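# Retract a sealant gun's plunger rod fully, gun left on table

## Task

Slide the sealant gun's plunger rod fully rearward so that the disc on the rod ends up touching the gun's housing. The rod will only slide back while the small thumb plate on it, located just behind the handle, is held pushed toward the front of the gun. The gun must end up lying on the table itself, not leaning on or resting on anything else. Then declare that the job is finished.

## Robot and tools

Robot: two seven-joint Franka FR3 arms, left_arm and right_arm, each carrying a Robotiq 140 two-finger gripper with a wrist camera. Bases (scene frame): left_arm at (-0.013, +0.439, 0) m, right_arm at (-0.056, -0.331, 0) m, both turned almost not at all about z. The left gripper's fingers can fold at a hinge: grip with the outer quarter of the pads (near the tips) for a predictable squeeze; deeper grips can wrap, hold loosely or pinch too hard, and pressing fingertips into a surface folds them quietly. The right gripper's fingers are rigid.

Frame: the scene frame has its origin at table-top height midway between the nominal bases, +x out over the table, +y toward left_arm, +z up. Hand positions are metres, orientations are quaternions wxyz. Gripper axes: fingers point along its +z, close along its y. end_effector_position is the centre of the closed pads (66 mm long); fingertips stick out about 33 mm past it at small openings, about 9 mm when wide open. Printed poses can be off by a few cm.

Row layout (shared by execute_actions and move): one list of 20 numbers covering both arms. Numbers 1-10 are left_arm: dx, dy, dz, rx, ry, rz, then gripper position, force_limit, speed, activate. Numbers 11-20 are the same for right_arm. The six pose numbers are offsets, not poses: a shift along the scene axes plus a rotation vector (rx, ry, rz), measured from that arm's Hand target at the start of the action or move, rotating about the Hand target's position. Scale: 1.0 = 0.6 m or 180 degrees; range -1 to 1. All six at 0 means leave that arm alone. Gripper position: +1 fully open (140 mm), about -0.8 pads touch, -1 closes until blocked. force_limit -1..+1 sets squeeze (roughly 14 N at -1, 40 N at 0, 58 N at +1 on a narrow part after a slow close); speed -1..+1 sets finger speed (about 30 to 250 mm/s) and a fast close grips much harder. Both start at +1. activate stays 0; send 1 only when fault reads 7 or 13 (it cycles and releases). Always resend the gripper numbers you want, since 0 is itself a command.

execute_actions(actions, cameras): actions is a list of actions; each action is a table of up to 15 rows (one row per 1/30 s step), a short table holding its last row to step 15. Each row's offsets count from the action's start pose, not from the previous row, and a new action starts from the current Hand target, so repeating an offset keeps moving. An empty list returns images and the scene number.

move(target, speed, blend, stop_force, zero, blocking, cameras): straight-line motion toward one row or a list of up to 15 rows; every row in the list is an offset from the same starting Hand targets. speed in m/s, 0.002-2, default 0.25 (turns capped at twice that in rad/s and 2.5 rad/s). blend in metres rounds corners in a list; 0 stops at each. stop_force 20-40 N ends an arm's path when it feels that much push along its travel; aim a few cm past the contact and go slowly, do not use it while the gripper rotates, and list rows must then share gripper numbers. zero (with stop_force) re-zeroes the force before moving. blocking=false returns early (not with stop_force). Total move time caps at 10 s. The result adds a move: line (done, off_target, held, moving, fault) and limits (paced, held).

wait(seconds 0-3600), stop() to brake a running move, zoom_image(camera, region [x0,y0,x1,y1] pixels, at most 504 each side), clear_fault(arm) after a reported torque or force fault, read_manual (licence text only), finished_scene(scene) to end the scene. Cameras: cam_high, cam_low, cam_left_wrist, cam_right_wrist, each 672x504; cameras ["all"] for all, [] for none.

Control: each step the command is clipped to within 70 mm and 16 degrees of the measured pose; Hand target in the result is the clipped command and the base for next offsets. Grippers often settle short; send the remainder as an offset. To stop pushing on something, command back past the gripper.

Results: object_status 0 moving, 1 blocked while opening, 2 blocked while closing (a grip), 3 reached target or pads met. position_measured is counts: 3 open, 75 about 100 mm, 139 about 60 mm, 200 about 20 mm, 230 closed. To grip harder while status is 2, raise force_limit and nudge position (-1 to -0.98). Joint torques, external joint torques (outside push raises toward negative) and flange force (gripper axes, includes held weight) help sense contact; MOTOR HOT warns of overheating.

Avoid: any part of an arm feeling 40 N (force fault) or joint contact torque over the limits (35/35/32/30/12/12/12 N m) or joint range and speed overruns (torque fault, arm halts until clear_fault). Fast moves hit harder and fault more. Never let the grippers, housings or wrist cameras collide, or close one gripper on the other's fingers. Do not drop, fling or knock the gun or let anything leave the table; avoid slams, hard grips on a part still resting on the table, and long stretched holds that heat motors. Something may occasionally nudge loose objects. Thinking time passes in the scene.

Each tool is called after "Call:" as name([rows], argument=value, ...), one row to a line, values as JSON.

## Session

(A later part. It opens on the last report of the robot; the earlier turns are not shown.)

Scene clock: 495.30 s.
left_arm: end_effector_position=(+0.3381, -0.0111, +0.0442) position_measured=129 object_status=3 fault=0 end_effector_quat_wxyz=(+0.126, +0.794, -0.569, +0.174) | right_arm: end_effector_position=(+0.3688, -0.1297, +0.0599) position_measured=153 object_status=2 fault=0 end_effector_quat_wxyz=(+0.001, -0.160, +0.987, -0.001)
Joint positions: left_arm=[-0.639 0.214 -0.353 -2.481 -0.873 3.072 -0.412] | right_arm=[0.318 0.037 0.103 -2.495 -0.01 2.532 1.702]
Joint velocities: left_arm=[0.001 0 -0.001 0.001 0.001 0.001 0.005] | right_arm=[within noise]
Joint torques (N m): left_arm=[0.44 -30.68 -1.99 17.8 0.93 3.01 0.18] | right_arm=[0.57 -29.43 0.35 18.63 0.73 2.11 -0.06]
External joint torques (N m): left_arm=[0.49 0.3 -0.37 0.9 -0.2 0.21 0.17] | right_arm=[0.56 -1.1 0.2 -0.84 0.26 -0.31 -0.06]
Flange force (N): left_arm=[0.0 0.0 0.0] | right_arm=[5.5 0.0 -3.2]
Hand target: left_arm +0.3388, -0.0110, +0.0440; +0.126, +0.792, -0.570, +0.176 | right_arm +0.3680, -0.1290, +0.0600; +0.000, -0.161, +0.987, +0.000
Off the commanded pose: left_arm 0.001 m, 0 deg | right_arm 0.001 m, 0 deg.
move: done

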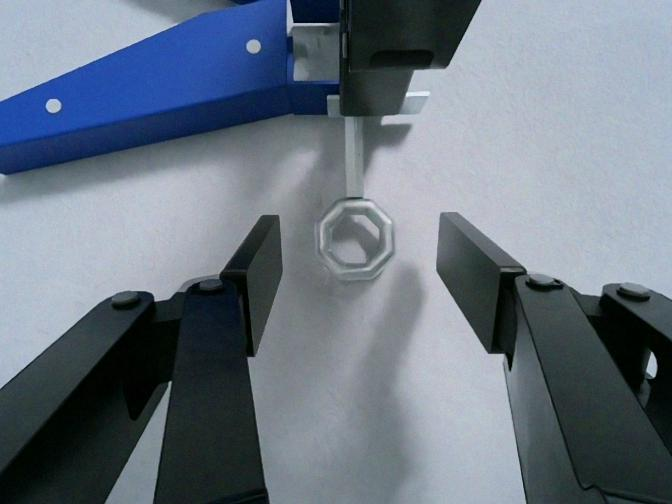

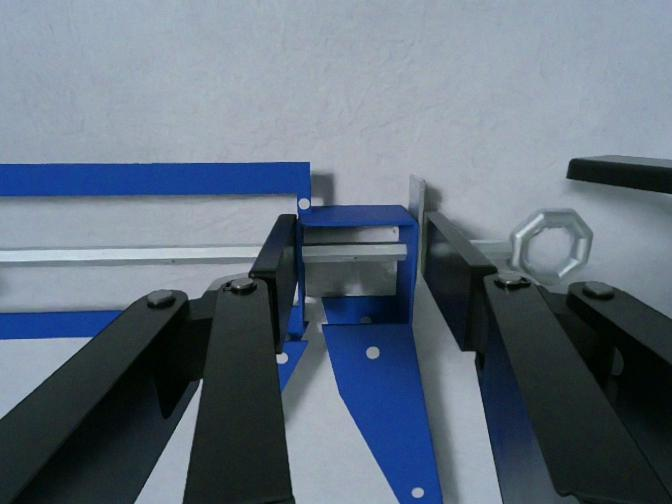

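Call:
move(target=[0,0,0,0,0,0,-1,-1,-1,0, 0,0,0,0,0,0,-0.98,0,-1,0], cameras=["cam_left_wrist"])

Call:
wait(seconds=1)

Scene clock: 513.37 s.
left_arm: end_effector_position=(+0.3396, -0.0114, +0.0452) position_measured=230 object_status=3 fault=0 end_effector_quat_wxyz=(+0.126, +0.794, -0.569, +0.176) | right_arm: end_effector_position=(+0.3688, -0.1297, +0.0600) position_measured=153 object_status=2 fault=0 end_effector_quat_wxyz=(+0.001, -0.160, +0.987, -0.001)
Joint positions: left_arm=[-0.636 0.214 -0.355 -2.48 -0.873 3.076 -0.41] | right_arm=[0.318 0.037 0.103 -2.495 -0.01 2.532 1.702]
Joint torques (N m): left_arm=[0.32 -30.67 -2.01 17.39 1.24 2.73 0.15] | right_arm=[0.63 -29.83 0.31 18.93 0.72 2.11 -0.07]
External joint torques (N m): left_arm=[0.41 0.34 -0.35 0.43 0.1 -0.08 0.14] | right_arm=[0.53 -1.38 0.06 -0.62 0.25 -0.32 -0.07]
Flange force (N): left_arm=[0.0 0.0 0.0] | right_arm=[5.4 -0.2 -4.0]
Hand target: left_arm +0.3388, -0.0110, +0.0441; +0.125, +0.793, -0.570, +0.175 | right_arm +0.3680, -0.1290, +0.0600; +0.000, -0.161, +0.987, +0.000
Off the commanded pose: left_arm 0.001 m, 0 deg | right_arm 0.001 m, 0 deg.
move: done

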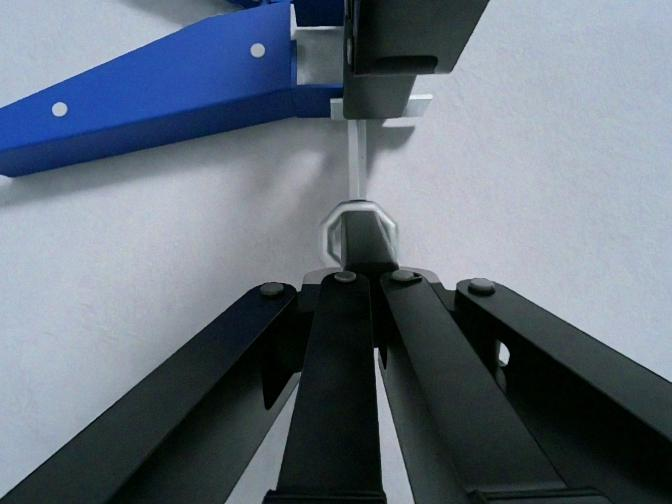

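Scene clock: 514.37 s.
left_arm: end_effector_position=(+0.3396, -0.0114, +0.0452) position_measured=230 object_status=3 fault=0 end_effector_quat_wxyz=(+0.126, +0.794, -0.569, +0.176) | right_arm: end_effector_position=(+0.3688, -0.1297, +0.0600) position_measured=153 object_status=2 fault=0 end_effector_quat_wxyz=(+0.001, -0.160, +0.987, -0.001)
Joint positions: left_arm=[-0.636 0.214 -0.355 -2.48 -0.873 3.076 -0.41] | right_arm=[0.318 0.037 0.103 -2.495 -0.01 2.532 1.702]
Joint torques (N m): left_arm=[0.32 -30.66 -1.99 17.36 1.23 2.73 0.12] | right_arm=[0.54 -29.82 0.27 18.93 0.74 2.1 -0.09]
External joint torques (N m): left_arm=[0.39 0.45 -0.34 0.33 0.09 -0.09 0.11] | right_arm=[0.49 -1.38 0.08 -0.59 0.26 -0.33 -0.08]
Flange force (N): left_arm=[0.0 0.0 0.0] | right_arm=[5.3 -0.2 -4.1]
Hand target: left_arm +0.3388, -0.0110, +0.0441; +0.125, +0.793, -0.570, +0.175 | right_arm +0.3680, -0.1290, +0.0600; +0.000, -0.161, +0.987, +0.000
Tool commands: left_gripper/position=-1.0 left_gripper/force_limit=-1.0 left_gripper/speed=-1.0 left_gripper/activate=+0.0 right_gripper/position=-0.98 right_gripper/force_limit=+0.0 right_gripper/speed=-1.0 right_gripper/activate=+0.0
Off the commanded pose: left_arm 0.001 m, 0 deg | right_arm 0.001 m, 0 deg.
wait: 1.00 s; at rest by 0.17 s

Call:
execute_actions(actions=[])

Call:
zoom_image(camera="cam_left_wrist", region=[260, 160, 460, 310])

Scene clock: 538.63 s.
left_arm: end_effector_position=(+0.3396, -0.0114, +0.0452) position_measured=230 object_status=3 fault=0 end_effector_quat_wxyz=(+0.126, +0.794, -0.569, +0.176) | right_arm: end_effector_position=(+0.3688, -0.1297, +0.0600) position_measured=153 object_status=2 fault=0 end_effector_quat_wxyz=(+0.001, -0.160, +0.987, -0.001)
Joint positions: left_arm=[-0.636 0.214 -0.355 -2.48 -0.873 3.076 -0.41] | right_arm=[0.318 0.037 0.103 -2.495 -0.01 2.532 1.702]
Joint velocities: within noise
Joint torques (N m): left_arm=[0.33 -30.66 -2 17.36 1.23 2.73 0.12] | right_arm=[0.55 -29.89 0.3 18.89 0.72 2.1 -0.08]
External joint torques (N m): left_arm=[0.35 0.5 -0.39 0.31 0.08 -0.1 0.1] | right_arm=[0.46 -1.43 0.08 -0.64 0.25 -0.33 -0.08]
Flange force (N): left_arm=[0.0 0.0 0.0] | right_arm=[5.6 -0.3 -4.1]
Hand target: left_arm +0.3388, -0.0110, +0.0441; +0.125, +0.793, -0.570, +0.175 | right_arm +0.3680, -0.1290, +0.0600; +0.000, -0.161, +0.987, +0.000
Tool commands: left_gripper/position=-1.0 left_gripper/force_limit=-1.0 left_gripper/speed=-1.0 left_gripper/activate=+0.0 right_gripper/position=-0.98 right_gripper/force_limit=+0.0 right_gripper/speed=-1.0 right_gripper/activate=+0.0
Off the commanded pose: left_arm 0.001 m, 0 deg | right_arm 0.001 m, 0 deg.

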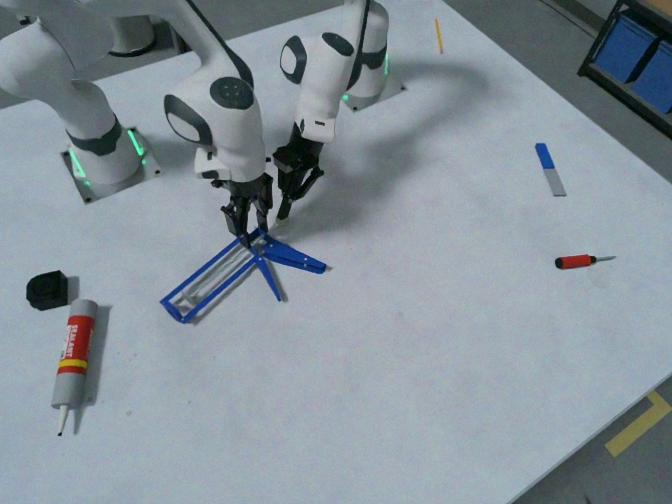

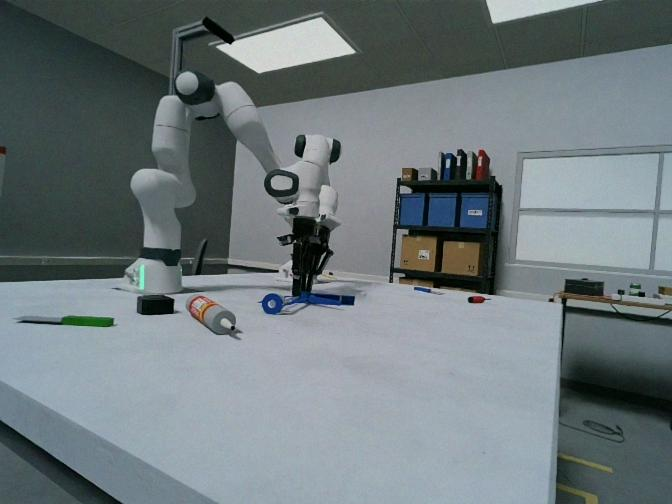

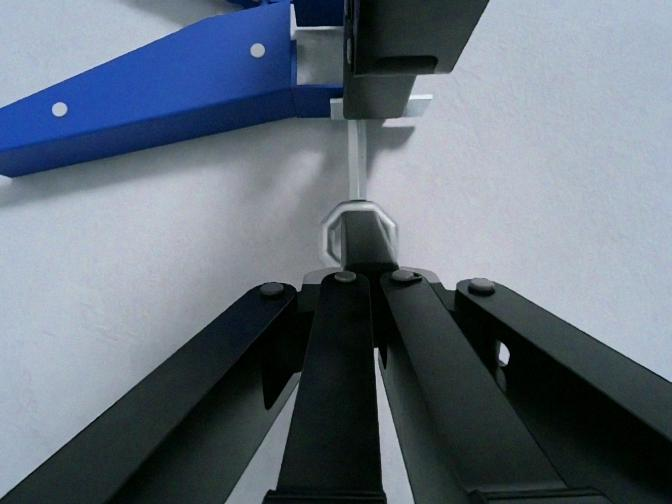

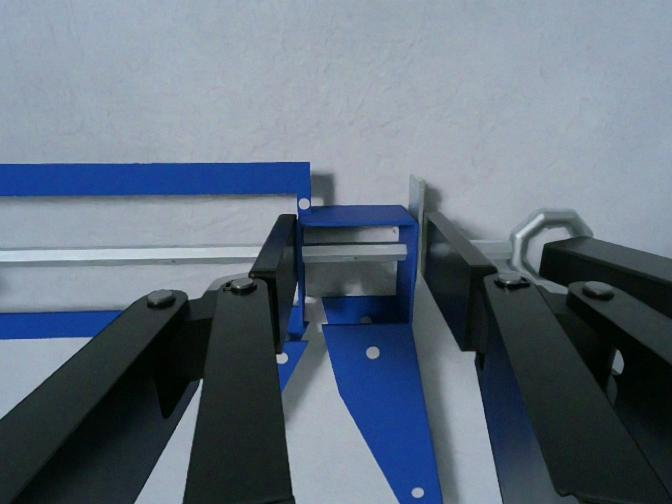

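Scaled by 2.520.

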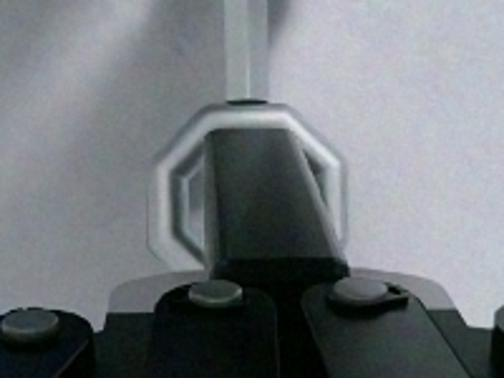

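Call:
move(target=[0,0,0,0,0,0,-0.1,-1,0,0, 0,0,0,0,0,0,-0.98,0,-1,0], cameras=["cam_left_wrist","cam_right_wrist"])

Call:
zoom_image(camera="cam_right_wrist", region=[450, 130, 672, 330])

Call:
zoom_image(camera="cam_left_wrist", region=[240, 160, 460, 340])

Scene clock: 563.60 s.
left_arm: end_effector_position=(+0.3394, -0.0116, +0.0452) position_measured=141 object_status=0 fault=0 end_effector_quat_wxyz=(+0.126, +0.794, -0.569, +0.176) | right_arm: end_effector_position=(+0.3688, -0.1297, +0.0599) position_measured=153 object_status=2 fault=0 end_effector_quat_wxyz=(+0.001, -0.160, +0.987, -0.001)
Joint positions: left_arm=[-0.636 0.214 -0.356 -2.48 -0.873 3.076 -0.41] | right_arm=[0.318 0.037 0.103 -2.495 -0.01 2.532 1.702]
Joint torques (N m): left_arm=[0.4 -30.64 -1.87 17.39 1.23 2.74 0.12] | right_arm=[0.86 -29.53 0.66 18.82 0.72 2.09 -0.09]
External joint torques (N m): left_arm=[0.45 0.51 -0.22 0.3 0.08 -0.09 0.11] | right_arm=[0.95 -1.03 0.6 -0.74 0.24 -0.34 -0.09]
Flange force (N): left_arm=[0.0 0.0 0.0] | right_arm=[5.1 0.8 -3.2]
Hand target: left_arm +0.3388, -0.0110, +0.0441; +0.125, +0.793, -0.570, +0.175 | right_arm +0.3680, -0.1290, +0.0600; +0.000, -0.161, +0.987, +0.000
Off the commanded pose: left_arm 0.001 m, 0 deg | right_arm 0.001 m, 0 deg.
move: done

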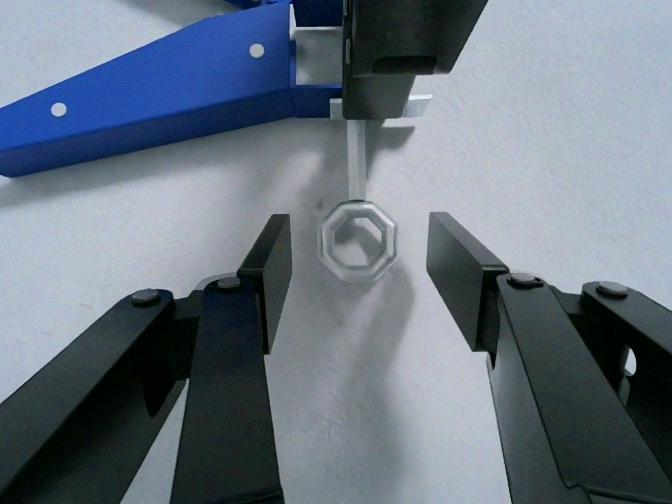

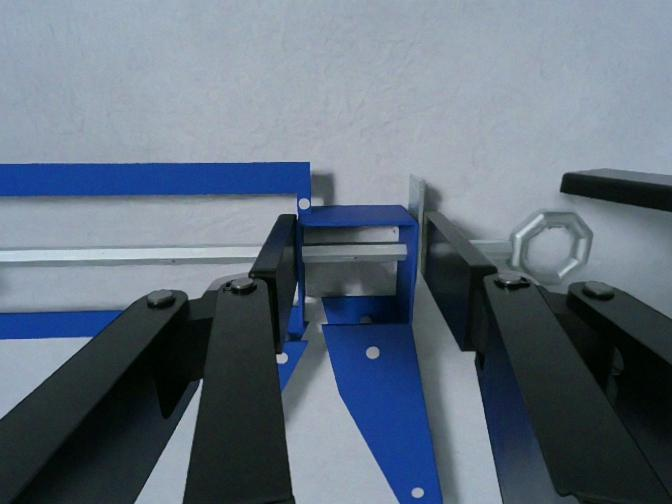

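Scaled by 2.270.

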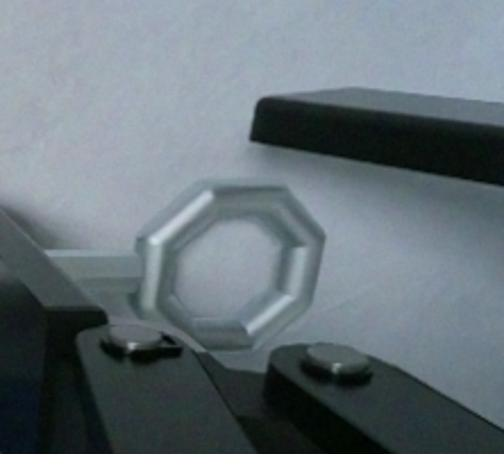

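Scaled by 2.291.

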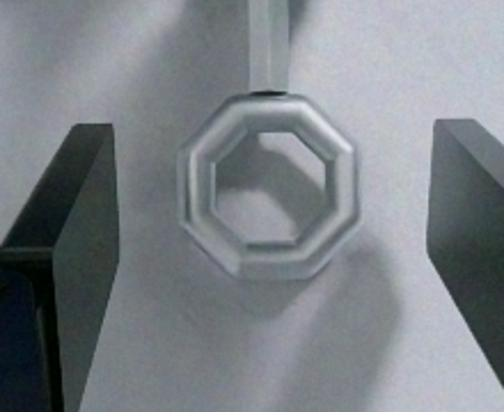

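Call:
move(target=[0.0023,-0.006,-0.022,0,0,0,-0.1,-1,0,0, 0,0,0,0,0,0,-0.98,0,-1,0], speed=0.05, cameras=["cam_left_wrist","cam_right_wrist"])

Call:
zoom_image(camera="cam_right_wrist", region=[450, 130, 672, 330])

Call:
zoom_image(camera="cam_left_wrist", region=[240, 160, 460, 340])

Scene clock: 632.37 s.
left_arm: end_effector_position=(+0.3394, -0.0147, +0.0310) position_measured=141 object_status=3 fault=0 end_effector_quat_wxyz=(+0.126, +0.794, -0.569, +0.174) | right_arm: end_effector_position=(+0.3688, -0.1297, +0.0599) position_measured=153 object_status=2 fault=0 end_effector_quat_wxyz=(+0.001, -0.160, +0.987, -0.001)
Joint positions: left_arm=[-0.607 0.264 -0.392 -2.46 -0.891 3.106 -0.385] | right_arm=[0.318 0.037 0.103 -2.495 -0.01 2.532 1.702]
Joint velocities: left_arm=[0.001 0 0.001 0 0 0.002 0.005] | right_arm=[within noise]
Joint torques (N m): left_arm=[0.39 -31.43 -2.55 17.3 0.96 2.85 0.17] | right_arm=[0.93 -29.53 0.68 18.85 0.71 2.11 -0.02]
External joint torques (N m): left_arm=[0.39 0.37 -0.33 0.85 -0.18 0.07 0.16] | right_arm=[0.89 -0.97 0.5 -0.8 0.24 -0.34 -0.02]
Flange force (N): left_arm=[0.0 0.0 0.0] | right_arm=[5.0 0.8 -3.0]
Hand target: left_arm +0.3402, -0.0146, +0.0309; +0.125, +0.793, -0.570, +0.175 | right_arm +0.3680, -0.1290, +0.0600; +0.000, -0.161, +0.987, +0.000
Off the commanded pose: left_arm 0.001 m, 0 deg | right_arm 0.001 m, 0 deg.
move: done

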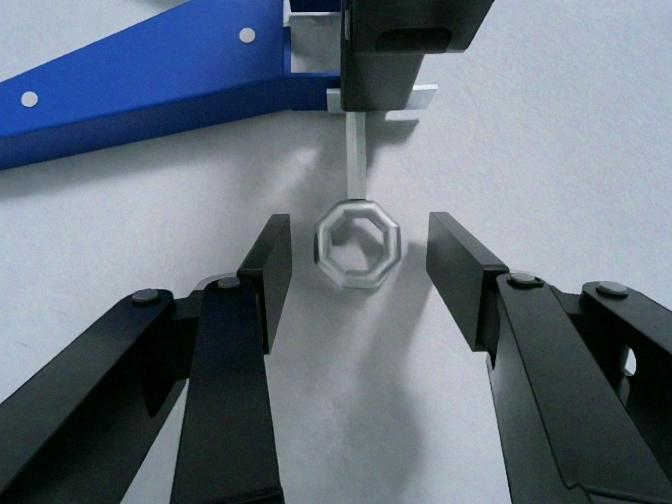

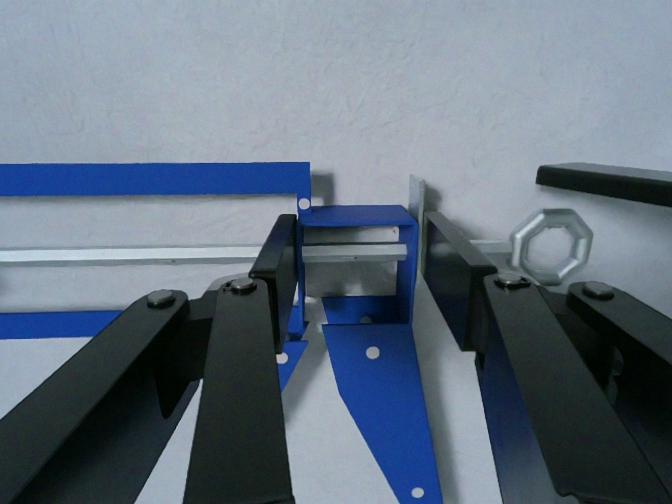

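Scaled by 2.270.

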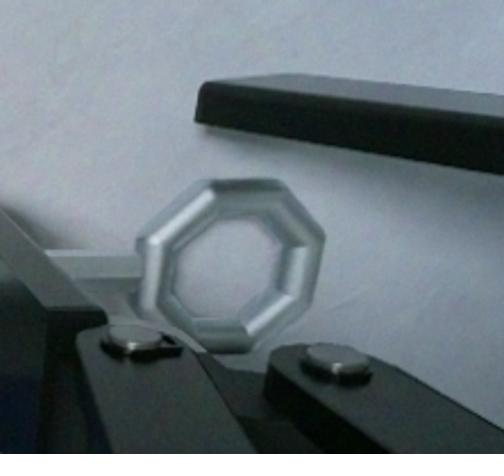

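Scaled by 2.291.

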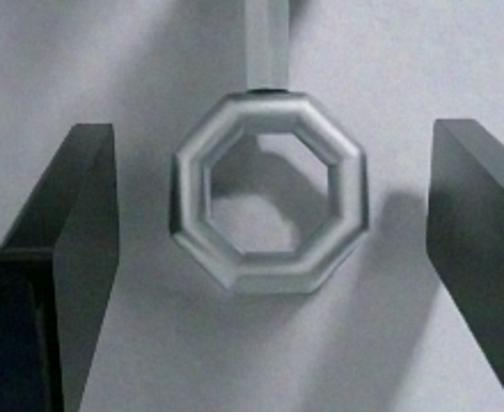

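Call:
move(target=[0.0018,-0.005,-0.012,0,0,0,-0.1,-1,0,0, 0,0,0,0,0,0,-0.98,0,-1,0], speed=0.05)

Call:
move(target=[0,0,0,0,0,0,-1,-1,-1,0, 0,0,0,0,0,0,-0.98,0,-1,0], cameras=["cam_left_wrist","cam_right_wrist"])

Call:
wait(seconds=0.5)

Scene clock: 661.27 s.
left_arm: end_effector_position=(+0.3409, -0.0185, +0.0254) position_measured=141 object_status=3 fault=0 end_effector_quat_wxyz=(+0.126, +0.794, -0.569, +0.175) | right_arm: end_effector_position=(+0.3688, -0.1297, +0.0599) position_measured=153 object_status=2 fault=0 end_effector_quat_wxyz=(+0.001, -0.160, +0.987, -0.001)
Joint positions: left_arm=[-0.592 0.292 -0.412 -2.445 -0.895 3.125 -0.374] | right_arm=[0.318 0.037 0.103 -2.495 -0.01 2.532 1.702]
Joint velocities: left_arm=[0 0 -0.002 -0.001 0.001 0.003 0.004] | right_arm=[within noise]
Joint torques (N m): left_arm=[1 -30.35 -2.96 16.95 1.26 3.05 0.26] | right_arm=[0.85 -29.53 0.6 18.91 0.74 2.09 -0.07]
External joint torques (N m): left_arm=[0.98 1.88 -0.38 0.7 0.11 0.27 0.24] | right_arm=[0.81 -1.01 0.42 -0.65 0.27 -0.35 -0.07]
Flange force (N): left_arm=[0.0 0.0 0.0] | right_arm=[4.7 0.6 -3.2]
Hand target: left_arm +0.3413, -0.0176, +0.0237; +0.125, +0.793, -0.570, +0.175 | right_arm +0.3680, -0.1290, +0.0600; +0.000, -0.161, +0.987, +0.000
Off the commanded pose: left_arm 0.002 m, 0 deg | right_arm 0.001 m, 0 deg.
move: done

Scene clock: 662.20 s.
left_arm: end_effector_position=(+0.3438, -0.0191, +0.0274) position_measured=175 object_status=0 fault=0 end_effector_quat_wxyz=(+0.125, +0.794, -0.568, +0.179) | right_arm: end_effector_position=(+0.3704, -0.1304, +0.0603) position_measured=153 object_status=2 fault=0 end_effector_quat_wxyz=(+0.002, -0.158, +0.987, +0.000)
Joint positions: left_arm=[-0.584 0.292 -0.419 -2.444 -0.895 3.133 -0.373] | right_arm=[0.317 0.037 0.101 -2.495 -0.01 2.535 1.702]
Joint torques (N m): left_arm=[0.28 -28.95 -2.54 15.86 1.43 2.27 0.09] | right_arm=[1.92 -30.95 1.58 18.57 0.72 1.54 -0.31]
External joint torques (N m): left_arm=[0.38 3.37 0.21 -0.51 0.25 -0.52 0.08] | right_arm=[1.93 -2.58 1.45 -0.88 0.25 -0.88 -0.31]
Flange force (N): left_arm=[0.0 0.0 0.0] | right_arm=[9.2 1.8 -8.4]
Hand target: left_arm +0.3413, -0.0176, +0.0237; +0.125, +0.793, -0.570, +0.175 | right_arm +0.3680, -0.1290, +0.0600; +0.000, -0.161, +0.987, +0.000
Off the commanded pose: left_arm 0.005 m, 1 deg | right_arm 0.003 m, 0 deg.
move: done

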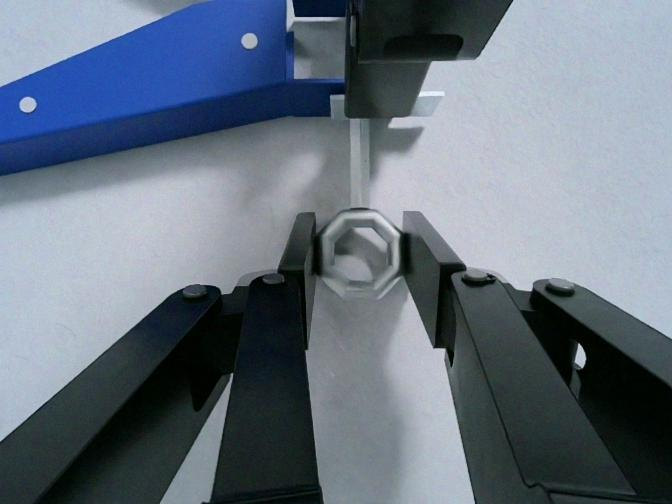

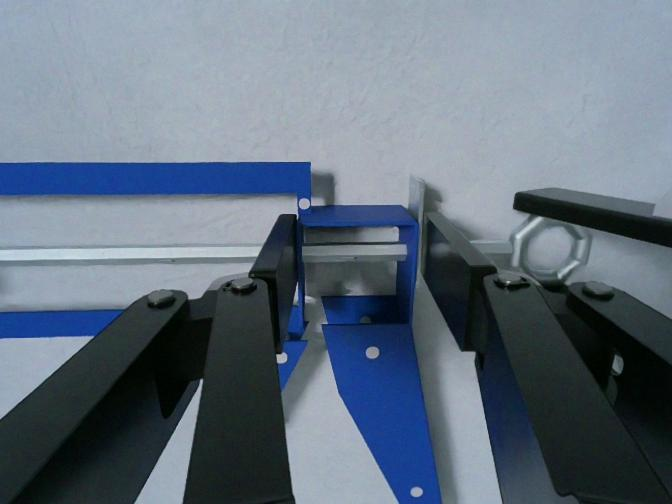

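Scene clock: 662.70 s.
left_arm: end_effector_position=(+0.3438, -0.0191, +0.0274) position_measured=175 object_status=2 fault=0 end_effector_quat_wxyz=(+0.125, +0.794, -0.568, +0.179) | right_arm: end_effector_position=(+0.3704, -0.1304, +0.0603) position_measured=153 object_status=2 fault=0 end_effector_quat_wxyz=(+0.002, -0.158, +0.987, +0.000)
Joint positions: left_arm=[-0.584 0.292 -0.419 -2.444 -0.895 3.133 -0.373] | right_arm=[0.317 0.037 0.101 -2.495 -0.01 2.535 1.702]
Joint torques (N m): left_arm=[0.3 -28.95 -2.59 15.86 1.42 2.26 0.11] | right_arm=[1.9 -30.98 1.58 18.64 0.71 1.56 -0.23]
External joint torques (N m): left_arm=[0.38 3.34 0.15 -0.55 0.23 -0.53 0.1] | right_arm=[1.99 -2.46 1.52 -0.98 0.23 -0.9 -0.23]
Flange force (N): left_arm=[0.0 0.0 0.0] | right_arm=[9.2 2.1 -8.1]
Hand target: left_arm +0.3413, -0.0176, +0.0237; +0.125, +0.793, -0.570, +0.175 | right_arm +0.3680, -0.1290, +0.0600; +0.000, -0.161, +0.987, +0.000
Tool commands: left_gripper/position=-1.0 left_gripper/force_limit=-1.0 left_gripper/speed=-1.0 left_gripper/activate=+0.0 right_gripper/position=-0.98 right_gripper/force_limit=+0.0 right_gripper/speed=-1.0 right_gripper/activate=+0.0
Off the commanded pose: left_arm 0.005 m, 1 deg | right_arm 0.003 m, 0 deg.
wait: 0.50 s; at rest by 0.17 s

Call:
move(target=[0.0052,-0.0022,0.0058,0,0,0,-1,-1,-1,0, 0,0,0,0,0,0,-0.98,0,-1,0], speed=0.03)

Call:
move(target=[0,0,0,0,0,0,-0.98,-0.1,-1,0, 0,0,0,0,0,0,-0.98,0,-1,0], cameras=["cam_left_wrist","cam_right_wrist"])

Call:
zoom_image(camera="cam_left_wrist", region=[240, 160, 460, 340])

Scene clock: 676.60 s.
left_arm: end_effector_position=(+0.3440, -0.0190, +0.0275) position_measured=175 object_status=2 fault=0 end_effector_quat_wxyz=(+0.125, +0.792, -0.571, +0.176) | right_arm: end_effector_position=(+0.3703, -0.1304, +0.0602) position_measured=153 object_status=2 fault=0 end_effector_quat_wxyz=(+0.002, -0.158, +0.987, +0.000)
Joint positions: left_arm=[-0.603 0.288 -0.395 -2.442 -0.88 3.118 -0.381] | right_arm=[0.317 0.037 0.101 -2.495 -0.009 2.535 1.702]
Joint torques (N m): left_arm=[0.57 -31.7 -2.36 17.71 1.75 2.6 0] | right_arm=[1.95 -31.01 1.57 18.76 0.49 1.65 -0.32]
External joint torques (N m): left_arm=[0.67 0.84 0.2 1.25 0.59 -0.2 -0.01] | right_arm=[1.97 -2.46 1.45 -0.85 0.01 -0.8 -0.32]
Flange force (N): left_arm=[0.0 0.0 0.0] | right_arm=[8.8 1.9 -7.8]
Hand target: left_arm +0.3444, -0.0190, +0.0271; +0.125, +0.793, -0.570, +0.175 | right_arm +0.3680, -0.1290, +0.0600; +0.000, -0.161, +0.987, +0.000
Off the commanded pose: left_arm 0.001 m, 0 deg | right_arm 0.003 m, 1 deg.
move: done

Scene clock: 677.10 s.
left_arm: end_effector_position=(+0.3440, -0.0190, +0.0275) position_measured=175 object_status=2 fault=0 end_effector_quat_wxyz=(+0.125, +0.792, -0.571, +0.176) | right_arm: end_effector_position=(+0.3703, -0.1304, +0.0602) position_measured=153 object_status=2 fault=0 end_effector_quat_wxyz=(+0.002, -0.158, +0.987, +0.000)
Joint positions: left_arm=[-0.605 0.288 -0.393 -2.442 -0.88 3.117 -0.381] | right_arm=[0.317 0.037 0.101 -2.495 -0.009 2.535 1.702]
Joint torques (N m): left_arm=[0.03 -31.77 -1.82 17.73 1.46 2.55 0] | right_arm=[1.92 -30.99 1.66 18.81 0.49 1.66 -0.31]
External joint torques (N m): left_arm=[0.08 0.63 0.66 1.37 0.3 -0.24 -0.02] | right_arm=[1.95 -2.5 1.54 -0.77 0.01 -0.79 -0.3]
Flange force (N): left_arm=[0.0 0.0 0.0] | right_arm=[8.6 2.0 -7.9]
Hand target: left_arm +0.3444, -0.0190, +0.0271; +0.125, +0.793, -0.570, +0.175 | right_arm +0.3680, -0.1290, +0.0600; +0.000, -0.161, +0.987, +0.000
Off the commanded pose: left_arm 0.001 m, 0 deg | right_arm 0.003 m, 1 deg.
move: done

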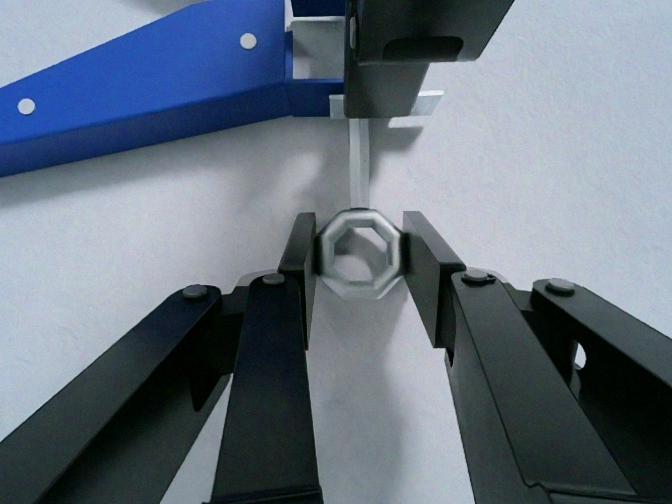

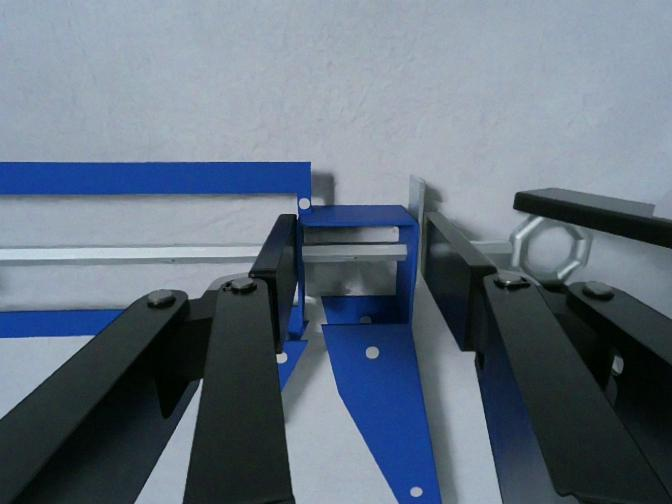

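Scaled by 2.291.

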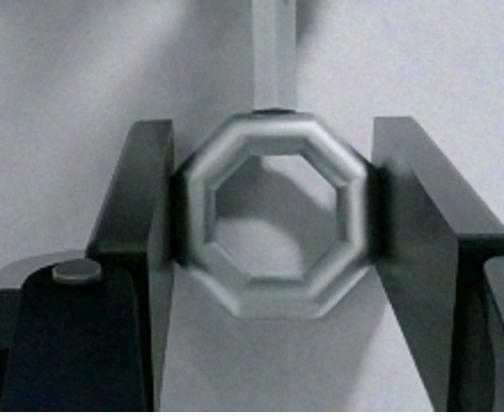

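Call:
move(target=[-0.0183,0.0465,0,0,0,0,-0.98,-0.1,-1,0, 0,0,0,0,0,0,-0.98,0,-1,0], speed=0.04, cameras=["cam_left_wrist","cam_right_wrist"])

Scene clock: 691.67 s.
left_arm: end_effector_position=(+0.3329, +0.0064, +0.0282) position_measured=175 object_status=2 fault=0 end_effector_quat_wxyz=(+0.127, +0.795, -0.567, +0.174) | right_arm: end_effector_position=(+0.3683, -0.1256, +0.0609) position_measured=153 object_status=2 fault=0 end_effector_quat_wxyz=(+0.002, -0.162, +0.987, +0.001)
Joint positions: left_arm=[-0.451 0.249 -0.542 -2.509 -0.975 3.134 -0.287] | right_arm=[0.32 0.036 0.109 -2.494 -0.006 2.533 1.702]
Joint velocities: left_arm=[0.001 -0.002 0 0.001 -0.001 0.001 0.005] | right_arm=[within noise]
Joint torques (N m): left_arm=[1.09 -29.77 -2.78 14.51 0.99 2.92 0.51] | right_arm=[-1.91 -29.58 -1.98 18.36 -0.17 1.89 -0.12]
External joint torques (N m): left_arm=[1.15 -0.54 0.21 -1.49 -0.18 0.24 0.5] | right_arm=[-1.89 -0.98 -2.11 -1.35 -0.65 -0.58 -0.12]
Flange force (N): left_arm=[0.0 0.0 0.0] | right_arm=[5.5 -5.2 -3.0]
Hand target: left_arm +0.3334, +0.0089, +0.0271; +0.125, +0.793, -0.570, +0.175 | right_arm +0.3680, -0.1290, +0.0600; +0.000, -0.161, +0.987, +0.000
Off the commanded pose: left_arm 0.003 m, 1 deg | right_arm 0.004 m, 0 deg.
move: done

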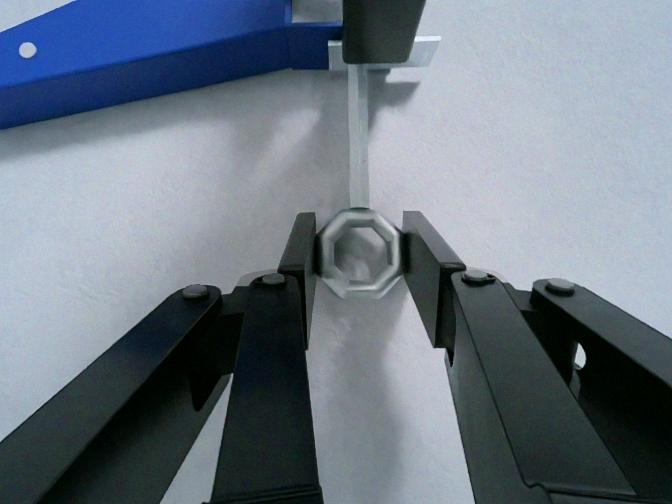

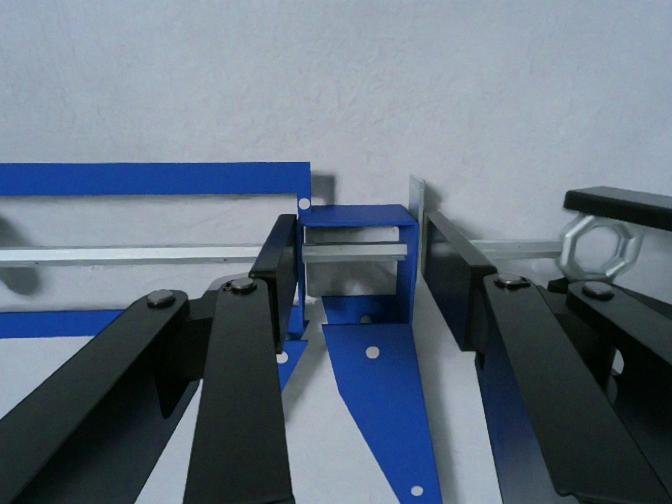

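Call:
move(target=[-0.0372,0.1106,0,0,0,0,-0.98,-0.1,-1,0, 0,0,0,0,0,0,-0.98,0,-1,0], speed=0.05, cameras=["cam_left_wrist","cam_right_wrist"])

Scene clock: 704.30 s.
left_arm: end_effector_position=(+0.3104, +0.0706, +0.0292) position_measured=175 object_status=2 fault=0 end_effector_quat_wxyz=(+0.126, +0.795, -0.568, +0.172) | right_arm: end_effector_position=(+0.3692, -0.1248, +0.0620) position_measured=153 object_status=2 fault=0 end_effector_quat_wxyz=(+0.003, -0.163, +0.987, +0.001)
Joint positions: left_arm=[-0.145 0.135 -0.823 -2.633 -1.34 3.101 0.084] | right_arm=[0.32 0.034 0.109 -2.492 -0.006 2.533 1.701]
Joint velocities: left_arm=[-0.001 -0.001 0 -0.001 0 -0.001 0.006] | right_arm=[within noise]
Joint torques (N m): left_arm=[2.08 -20.7 -0.59 12.64 0.77 2.73 0.57] | right_arm=[-2.19 -29.12 -2.19 17.43 -0.25 1.87 0]
External joint torques (N m): left_arm=[2.12 0.32 1.64 -2.48 -0.28 0.49 0.55] | right_arm=[-2.12 -0.64 -2.26 -2.23 -0.73 -0.58 0]
Flange force (N): left_arm=[0.0 0.0 0.0] | right_arm=[7.5 -5.5 -1.8]
Hand target: left_arm +0.3111, +0.0753, +0.0271; +0.125, +0.793, -0.570, +0.175 | right_arm +0.3680, -0.1290, +0.0600; +0.000, -0.161, +0.987, +0.000
Off the commanded pose: left_arm 0.005 m, 1 deg | right_arm 0.005 m, 0 deg.
move: off_target (left_arm)

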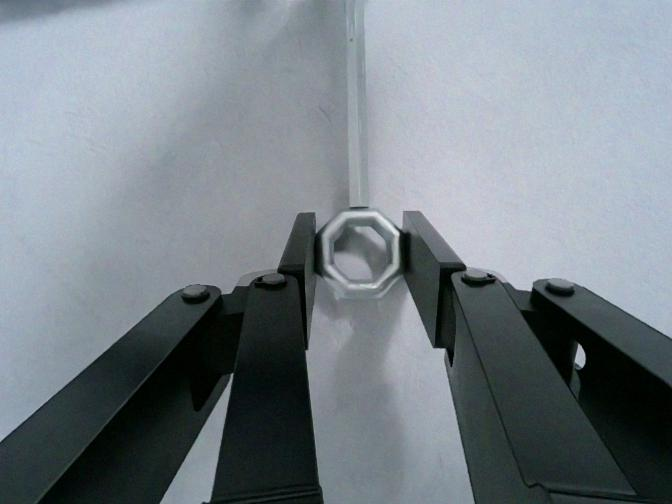

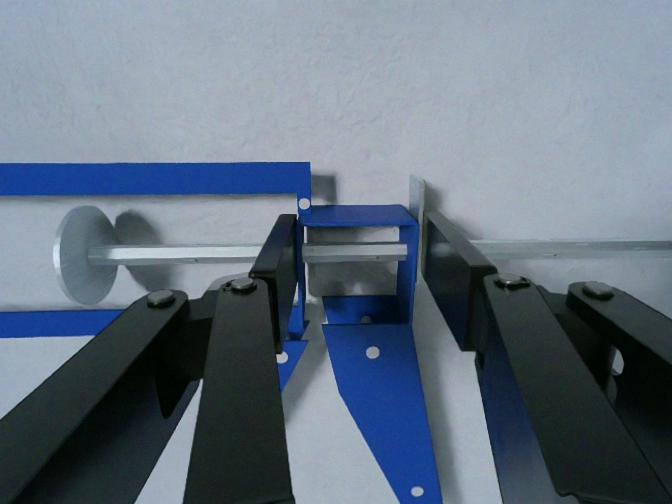

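Call:
move(target=[-0.0324,0.0963,-0.005,0,0,0,-0.98,-0.1,-1,0, 0,0,0,0,0,0,-0.98,0,-1,0], speed=0.05, cameras=["cam_left_wrist","cam_right_wrist"])

Scene clock: 725.77 s.
left_arm: end_effector_position=(+0.2934, +0.1216, +0.0298) position_measured=175 object_status=2 fault=0 end_effector_quat_wxyz=(+0.132, +0.791, -0.570, +0.179) | right_arm: end_effector_position=(+0.3703, -0.1242, +0.0629) position_measured=153 object_status=2 fault=0 end_effector_quat_wxyz=(+0.005, -0.162, +0.987, +0.002)
Joint positions: left_arm=[-0.085 -0.015 -0.826 -2.739 -1.622 2.973 0.377] | right_arm=[0.32 0.034 0.109 -2.491 -0.005 2.535 1.701]
Joint velocities: left_arm=[0.001 0 -0.001 0 -0.001 0 0.004] | right_arm=[within noise]
Joint torques (N m): left_arm=[2.35 -15.15 2.43 6.32 0.49 3.07 0.37] | right_arm=[-2.14 -27.83 -2.16 16.76 -0.45 1.7 0.01]
External joint torques (N m): left_arm=[2.39 1.36 2.26 -8.24 -0.35 1.21 0.36] | right_arm=[-2.12 0.63 -2.27 -2.97 -0.93 -0.77 0.01]
Flange force (N): left_arm=[0.0 0.0 0.0] | right_arm=[6.5 -5.4 1.1]
Hand target: left_arm +0.2917, +0.1331, +0.0241; +0.125, +0.793, -0.570, +0.175 | right_arm +0.3680, -0.1290, +0.0600; +0.000, -0.161, +0.987, +0.000
Off the commanded pose: left_arm 0.013 m, 1 deg | right_arm 0.006 m, 1 deg.
move: off_target (left_arm)

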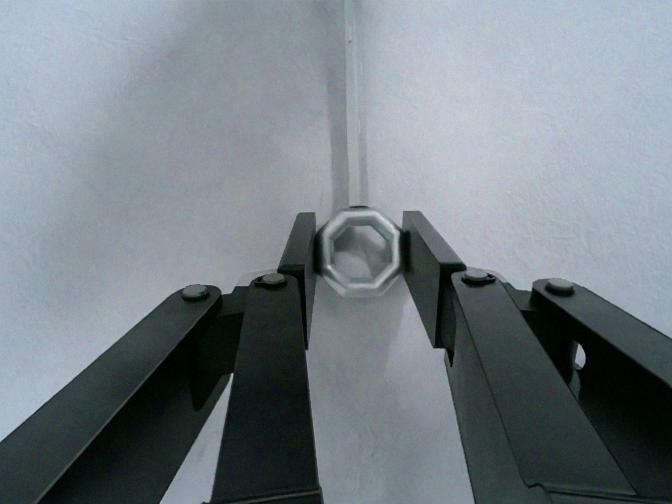

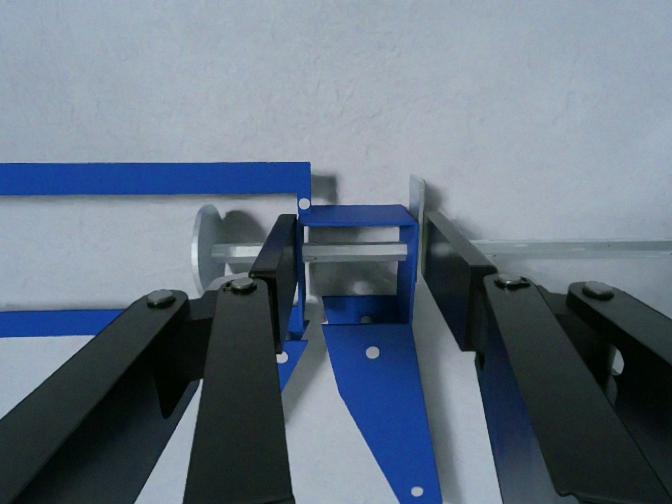

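Call:
move(target=[-0.0085,0.0253,0.0075,0,0,0,-0.98,-0.1,-1,0, 0,0,0,0,0,0,-0.98,0,-1,0], speed=0.05, cameras=["cam_left_wrist","cam_right_wrist"])

Scene clock: 739.87 s.
left_arm: end_effector_position=(+0.2865, +0.1417, +0.0307) position_measured=175 object_status=2 fault=0 end_effector_quat_wxyz=(+0.130, +0.792, -0.570, +0.177) | right_arm: end_effector_position=(+0.3709, -0.1239, +0.0636) position_measured=153 object_status=2 fault=0 end_effector_quat_wxyz=(+0.006, -0.163, +0.987, +0.002)
Joint positions: left_arm=[-0.079 -0.085 -0.812 -2.795 -1.627 2.921 0.382] | right_arm=[0.32 0.033 0.109 -2.491 -0.005 2.535 1.701]
Joint velocities: left_arm=[0 0 0 -0.001 0.002 -0.003 0] | right_arm=[within noise]
Joint torques (N m): left_arm=[1.73 -16.01 2.61 10.07 1.04 2.65 0.21] | right_arm=[-1.95 -27.27 -2.26 16.3 -0.44 1.55 -0.02]
External joint torques (N m): left_arm=[1.78 -1.16 1.48 -4.33 0.24 0.78 0.2] | right_arm=[-1.88 1.12 -2.32 -3.34 -0.92 -0.9 -0.02]
Flange force (N): left_arm=[0.0 0.0 0.0] | right_arm=[6.4 -5.2 2.0]
Hand target: left_arm +0.2866, +0.1483, +0.0286; +0.125, +0.793, -0.570, +0.175 | right_arm +0.3680, -0.1290, +0.0600; +0.000, -0.161, +0.987, +0.000
Off the commanded pose: left_arm 0.007 m, 1 deg | right_arm 0.007 m, 1 deg.
move: off_target (left_arm)

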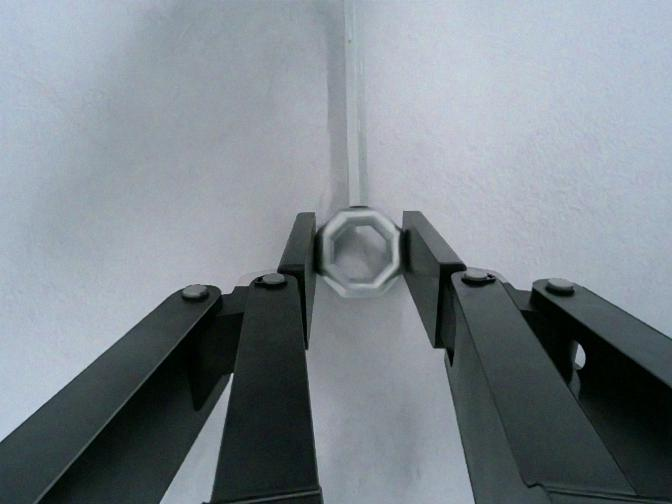

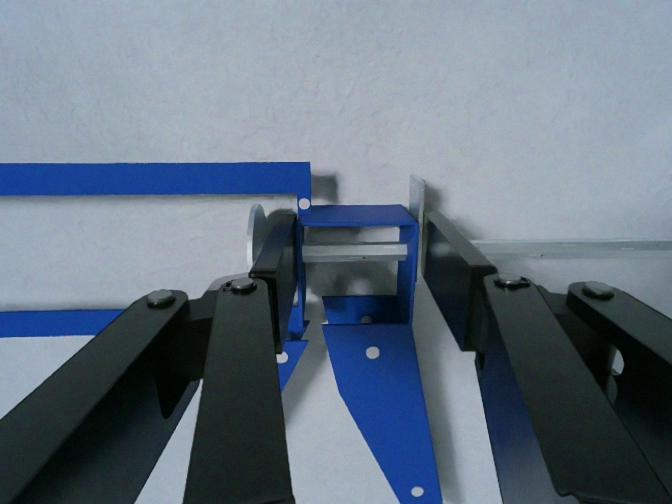

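Call:
move(target=[0.0007,-0.0108,0.0023,0,0,0,-0.98,-0.1,-1,0, 0,0,0,0,0,0,-0.98,0,-1,0], speed=0.04)

Call:
move(target=[0,0,0,0,0,0,0.0,-0.1,-1,0, 0,0,0,0,0,0,-0.98,0,-1,0], cameras=["cam_left_wrist","cam_right_wrist"])

Scene clock: 773.20 s.
left_arm: end_effector_position=(+0.2866, +0.1415, +0.0302) position_measured=175 object_status=2 fault=0 end_effector_quat_wxyz=(+0.127, +0.792, -0.570, +0.176) | right_arm: end_effector_position=(+0.3709, -0.1239, +0.0635) position_measured=153 object_status=2 fault=0 end_effector_quat_wxyz=(+0.005, -0.163, +0.987, +0.002)
Joint positions: left_arm=[-0.08 -0.08 -0.816 -2.793 -1.62 2.929 0.372] | right_arm=[0.32 0.033 0.109 -2.491 -0.005 2.535 1.701]
Joint torques (N m): left_arm=[-0.08 -14.28 1.14 14.96 1.36 2.38 0.05] | right_arm=[-1.33 -28.26 -1.7 16.66 -0.01 1.59 -0.01]
External joint torques (N m): left_arm=[-0.06 0.54 0.05 0.65 0.55 0.48 0.04] | right_arm=[-1.34 0.06 -1.85 -2.91 -0.49 -0.85 -0.01]
Flange force (N): left_arm=[0.0 0.0 0.0] | right_arm=[8.0 -4.4 -0.7]
Hand target: left_arm +0.2870, +0.1418, +0.0300; +0.125, +0.793, -0.570, +0.175 | right_arm +0.3680, -0.1290, +0.0600; +0.000, -0.161, +0.987, +0.000
Off the commanded pose: left_arm 0.001 m, 0 deg | right_arm 0.007 m, 1 deg.
move: done

Scene clock: 774.43 s.
left_arm: end_effector_position=(+0.2870, +0.1418, +0.0302) position_measured=129 object_status=0 fault=0 end_effector_quat_wxyz=(+0.126, +0.792, -0.571, +0.176) | right_arm: end_effector_position=(+0.3708, -0.1240, +0.0635) position_measured=153 object_status=2 fault=0 end_effector_quat_wxyz=(+0.005, -0.162, +0.987, +0.002)
Joint positions: left_arm=[-0.08 -0.08 -0.816 -2.793 -1.619 2.931 0.372] | right_arm=[0.32 0.033 0.109 -2.491 -0.005 2.535 1.701]
Joint torques (N m): left_arm=[0.04 -14.39 0.96 14.93 1.19 2.13 -0.06] | right_arm=[-1.48 -28.06 -1.85 16.56 0.23 1.53 -0.02]
External joint torques (N m): left_arm=[0.04 0.57 -0.16 0.44 0.37 0.2 -0.07] | right_arm=[-1.51 0.43 -2.01 -3.17 -0.25 -0.94 -0.02]
Flange force (N): left_arm=[0.0 0.0 0.0] | right_arm=[8.0 -4.7 -0.1]
Hand target: left_arm +0.2870, +0.1418, +0.0300; +0.125, +0.793, -0.570, +0.175 | right_arm +0.3680, -0.1290, +0.0600; +0.000, -0.161, +0.987, +0.000
Off the commanded pose: left_arm 0.000 m, 0 deg | right_arm 0.007 m, 1 deg.
move: done

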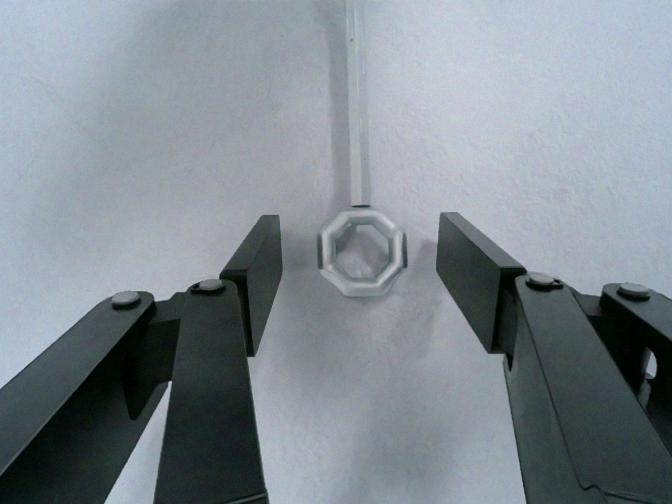

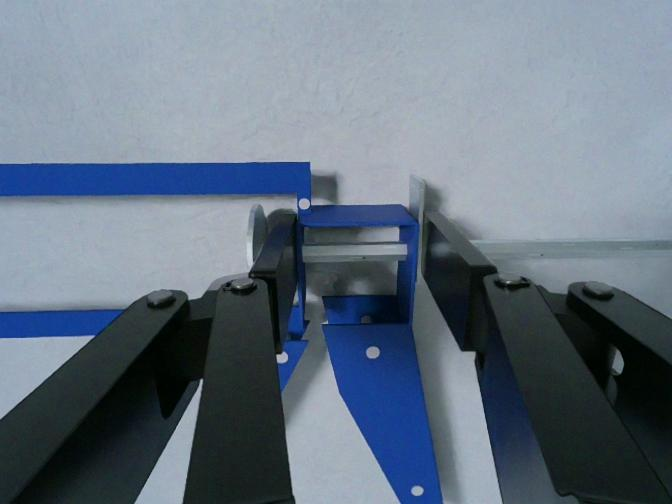

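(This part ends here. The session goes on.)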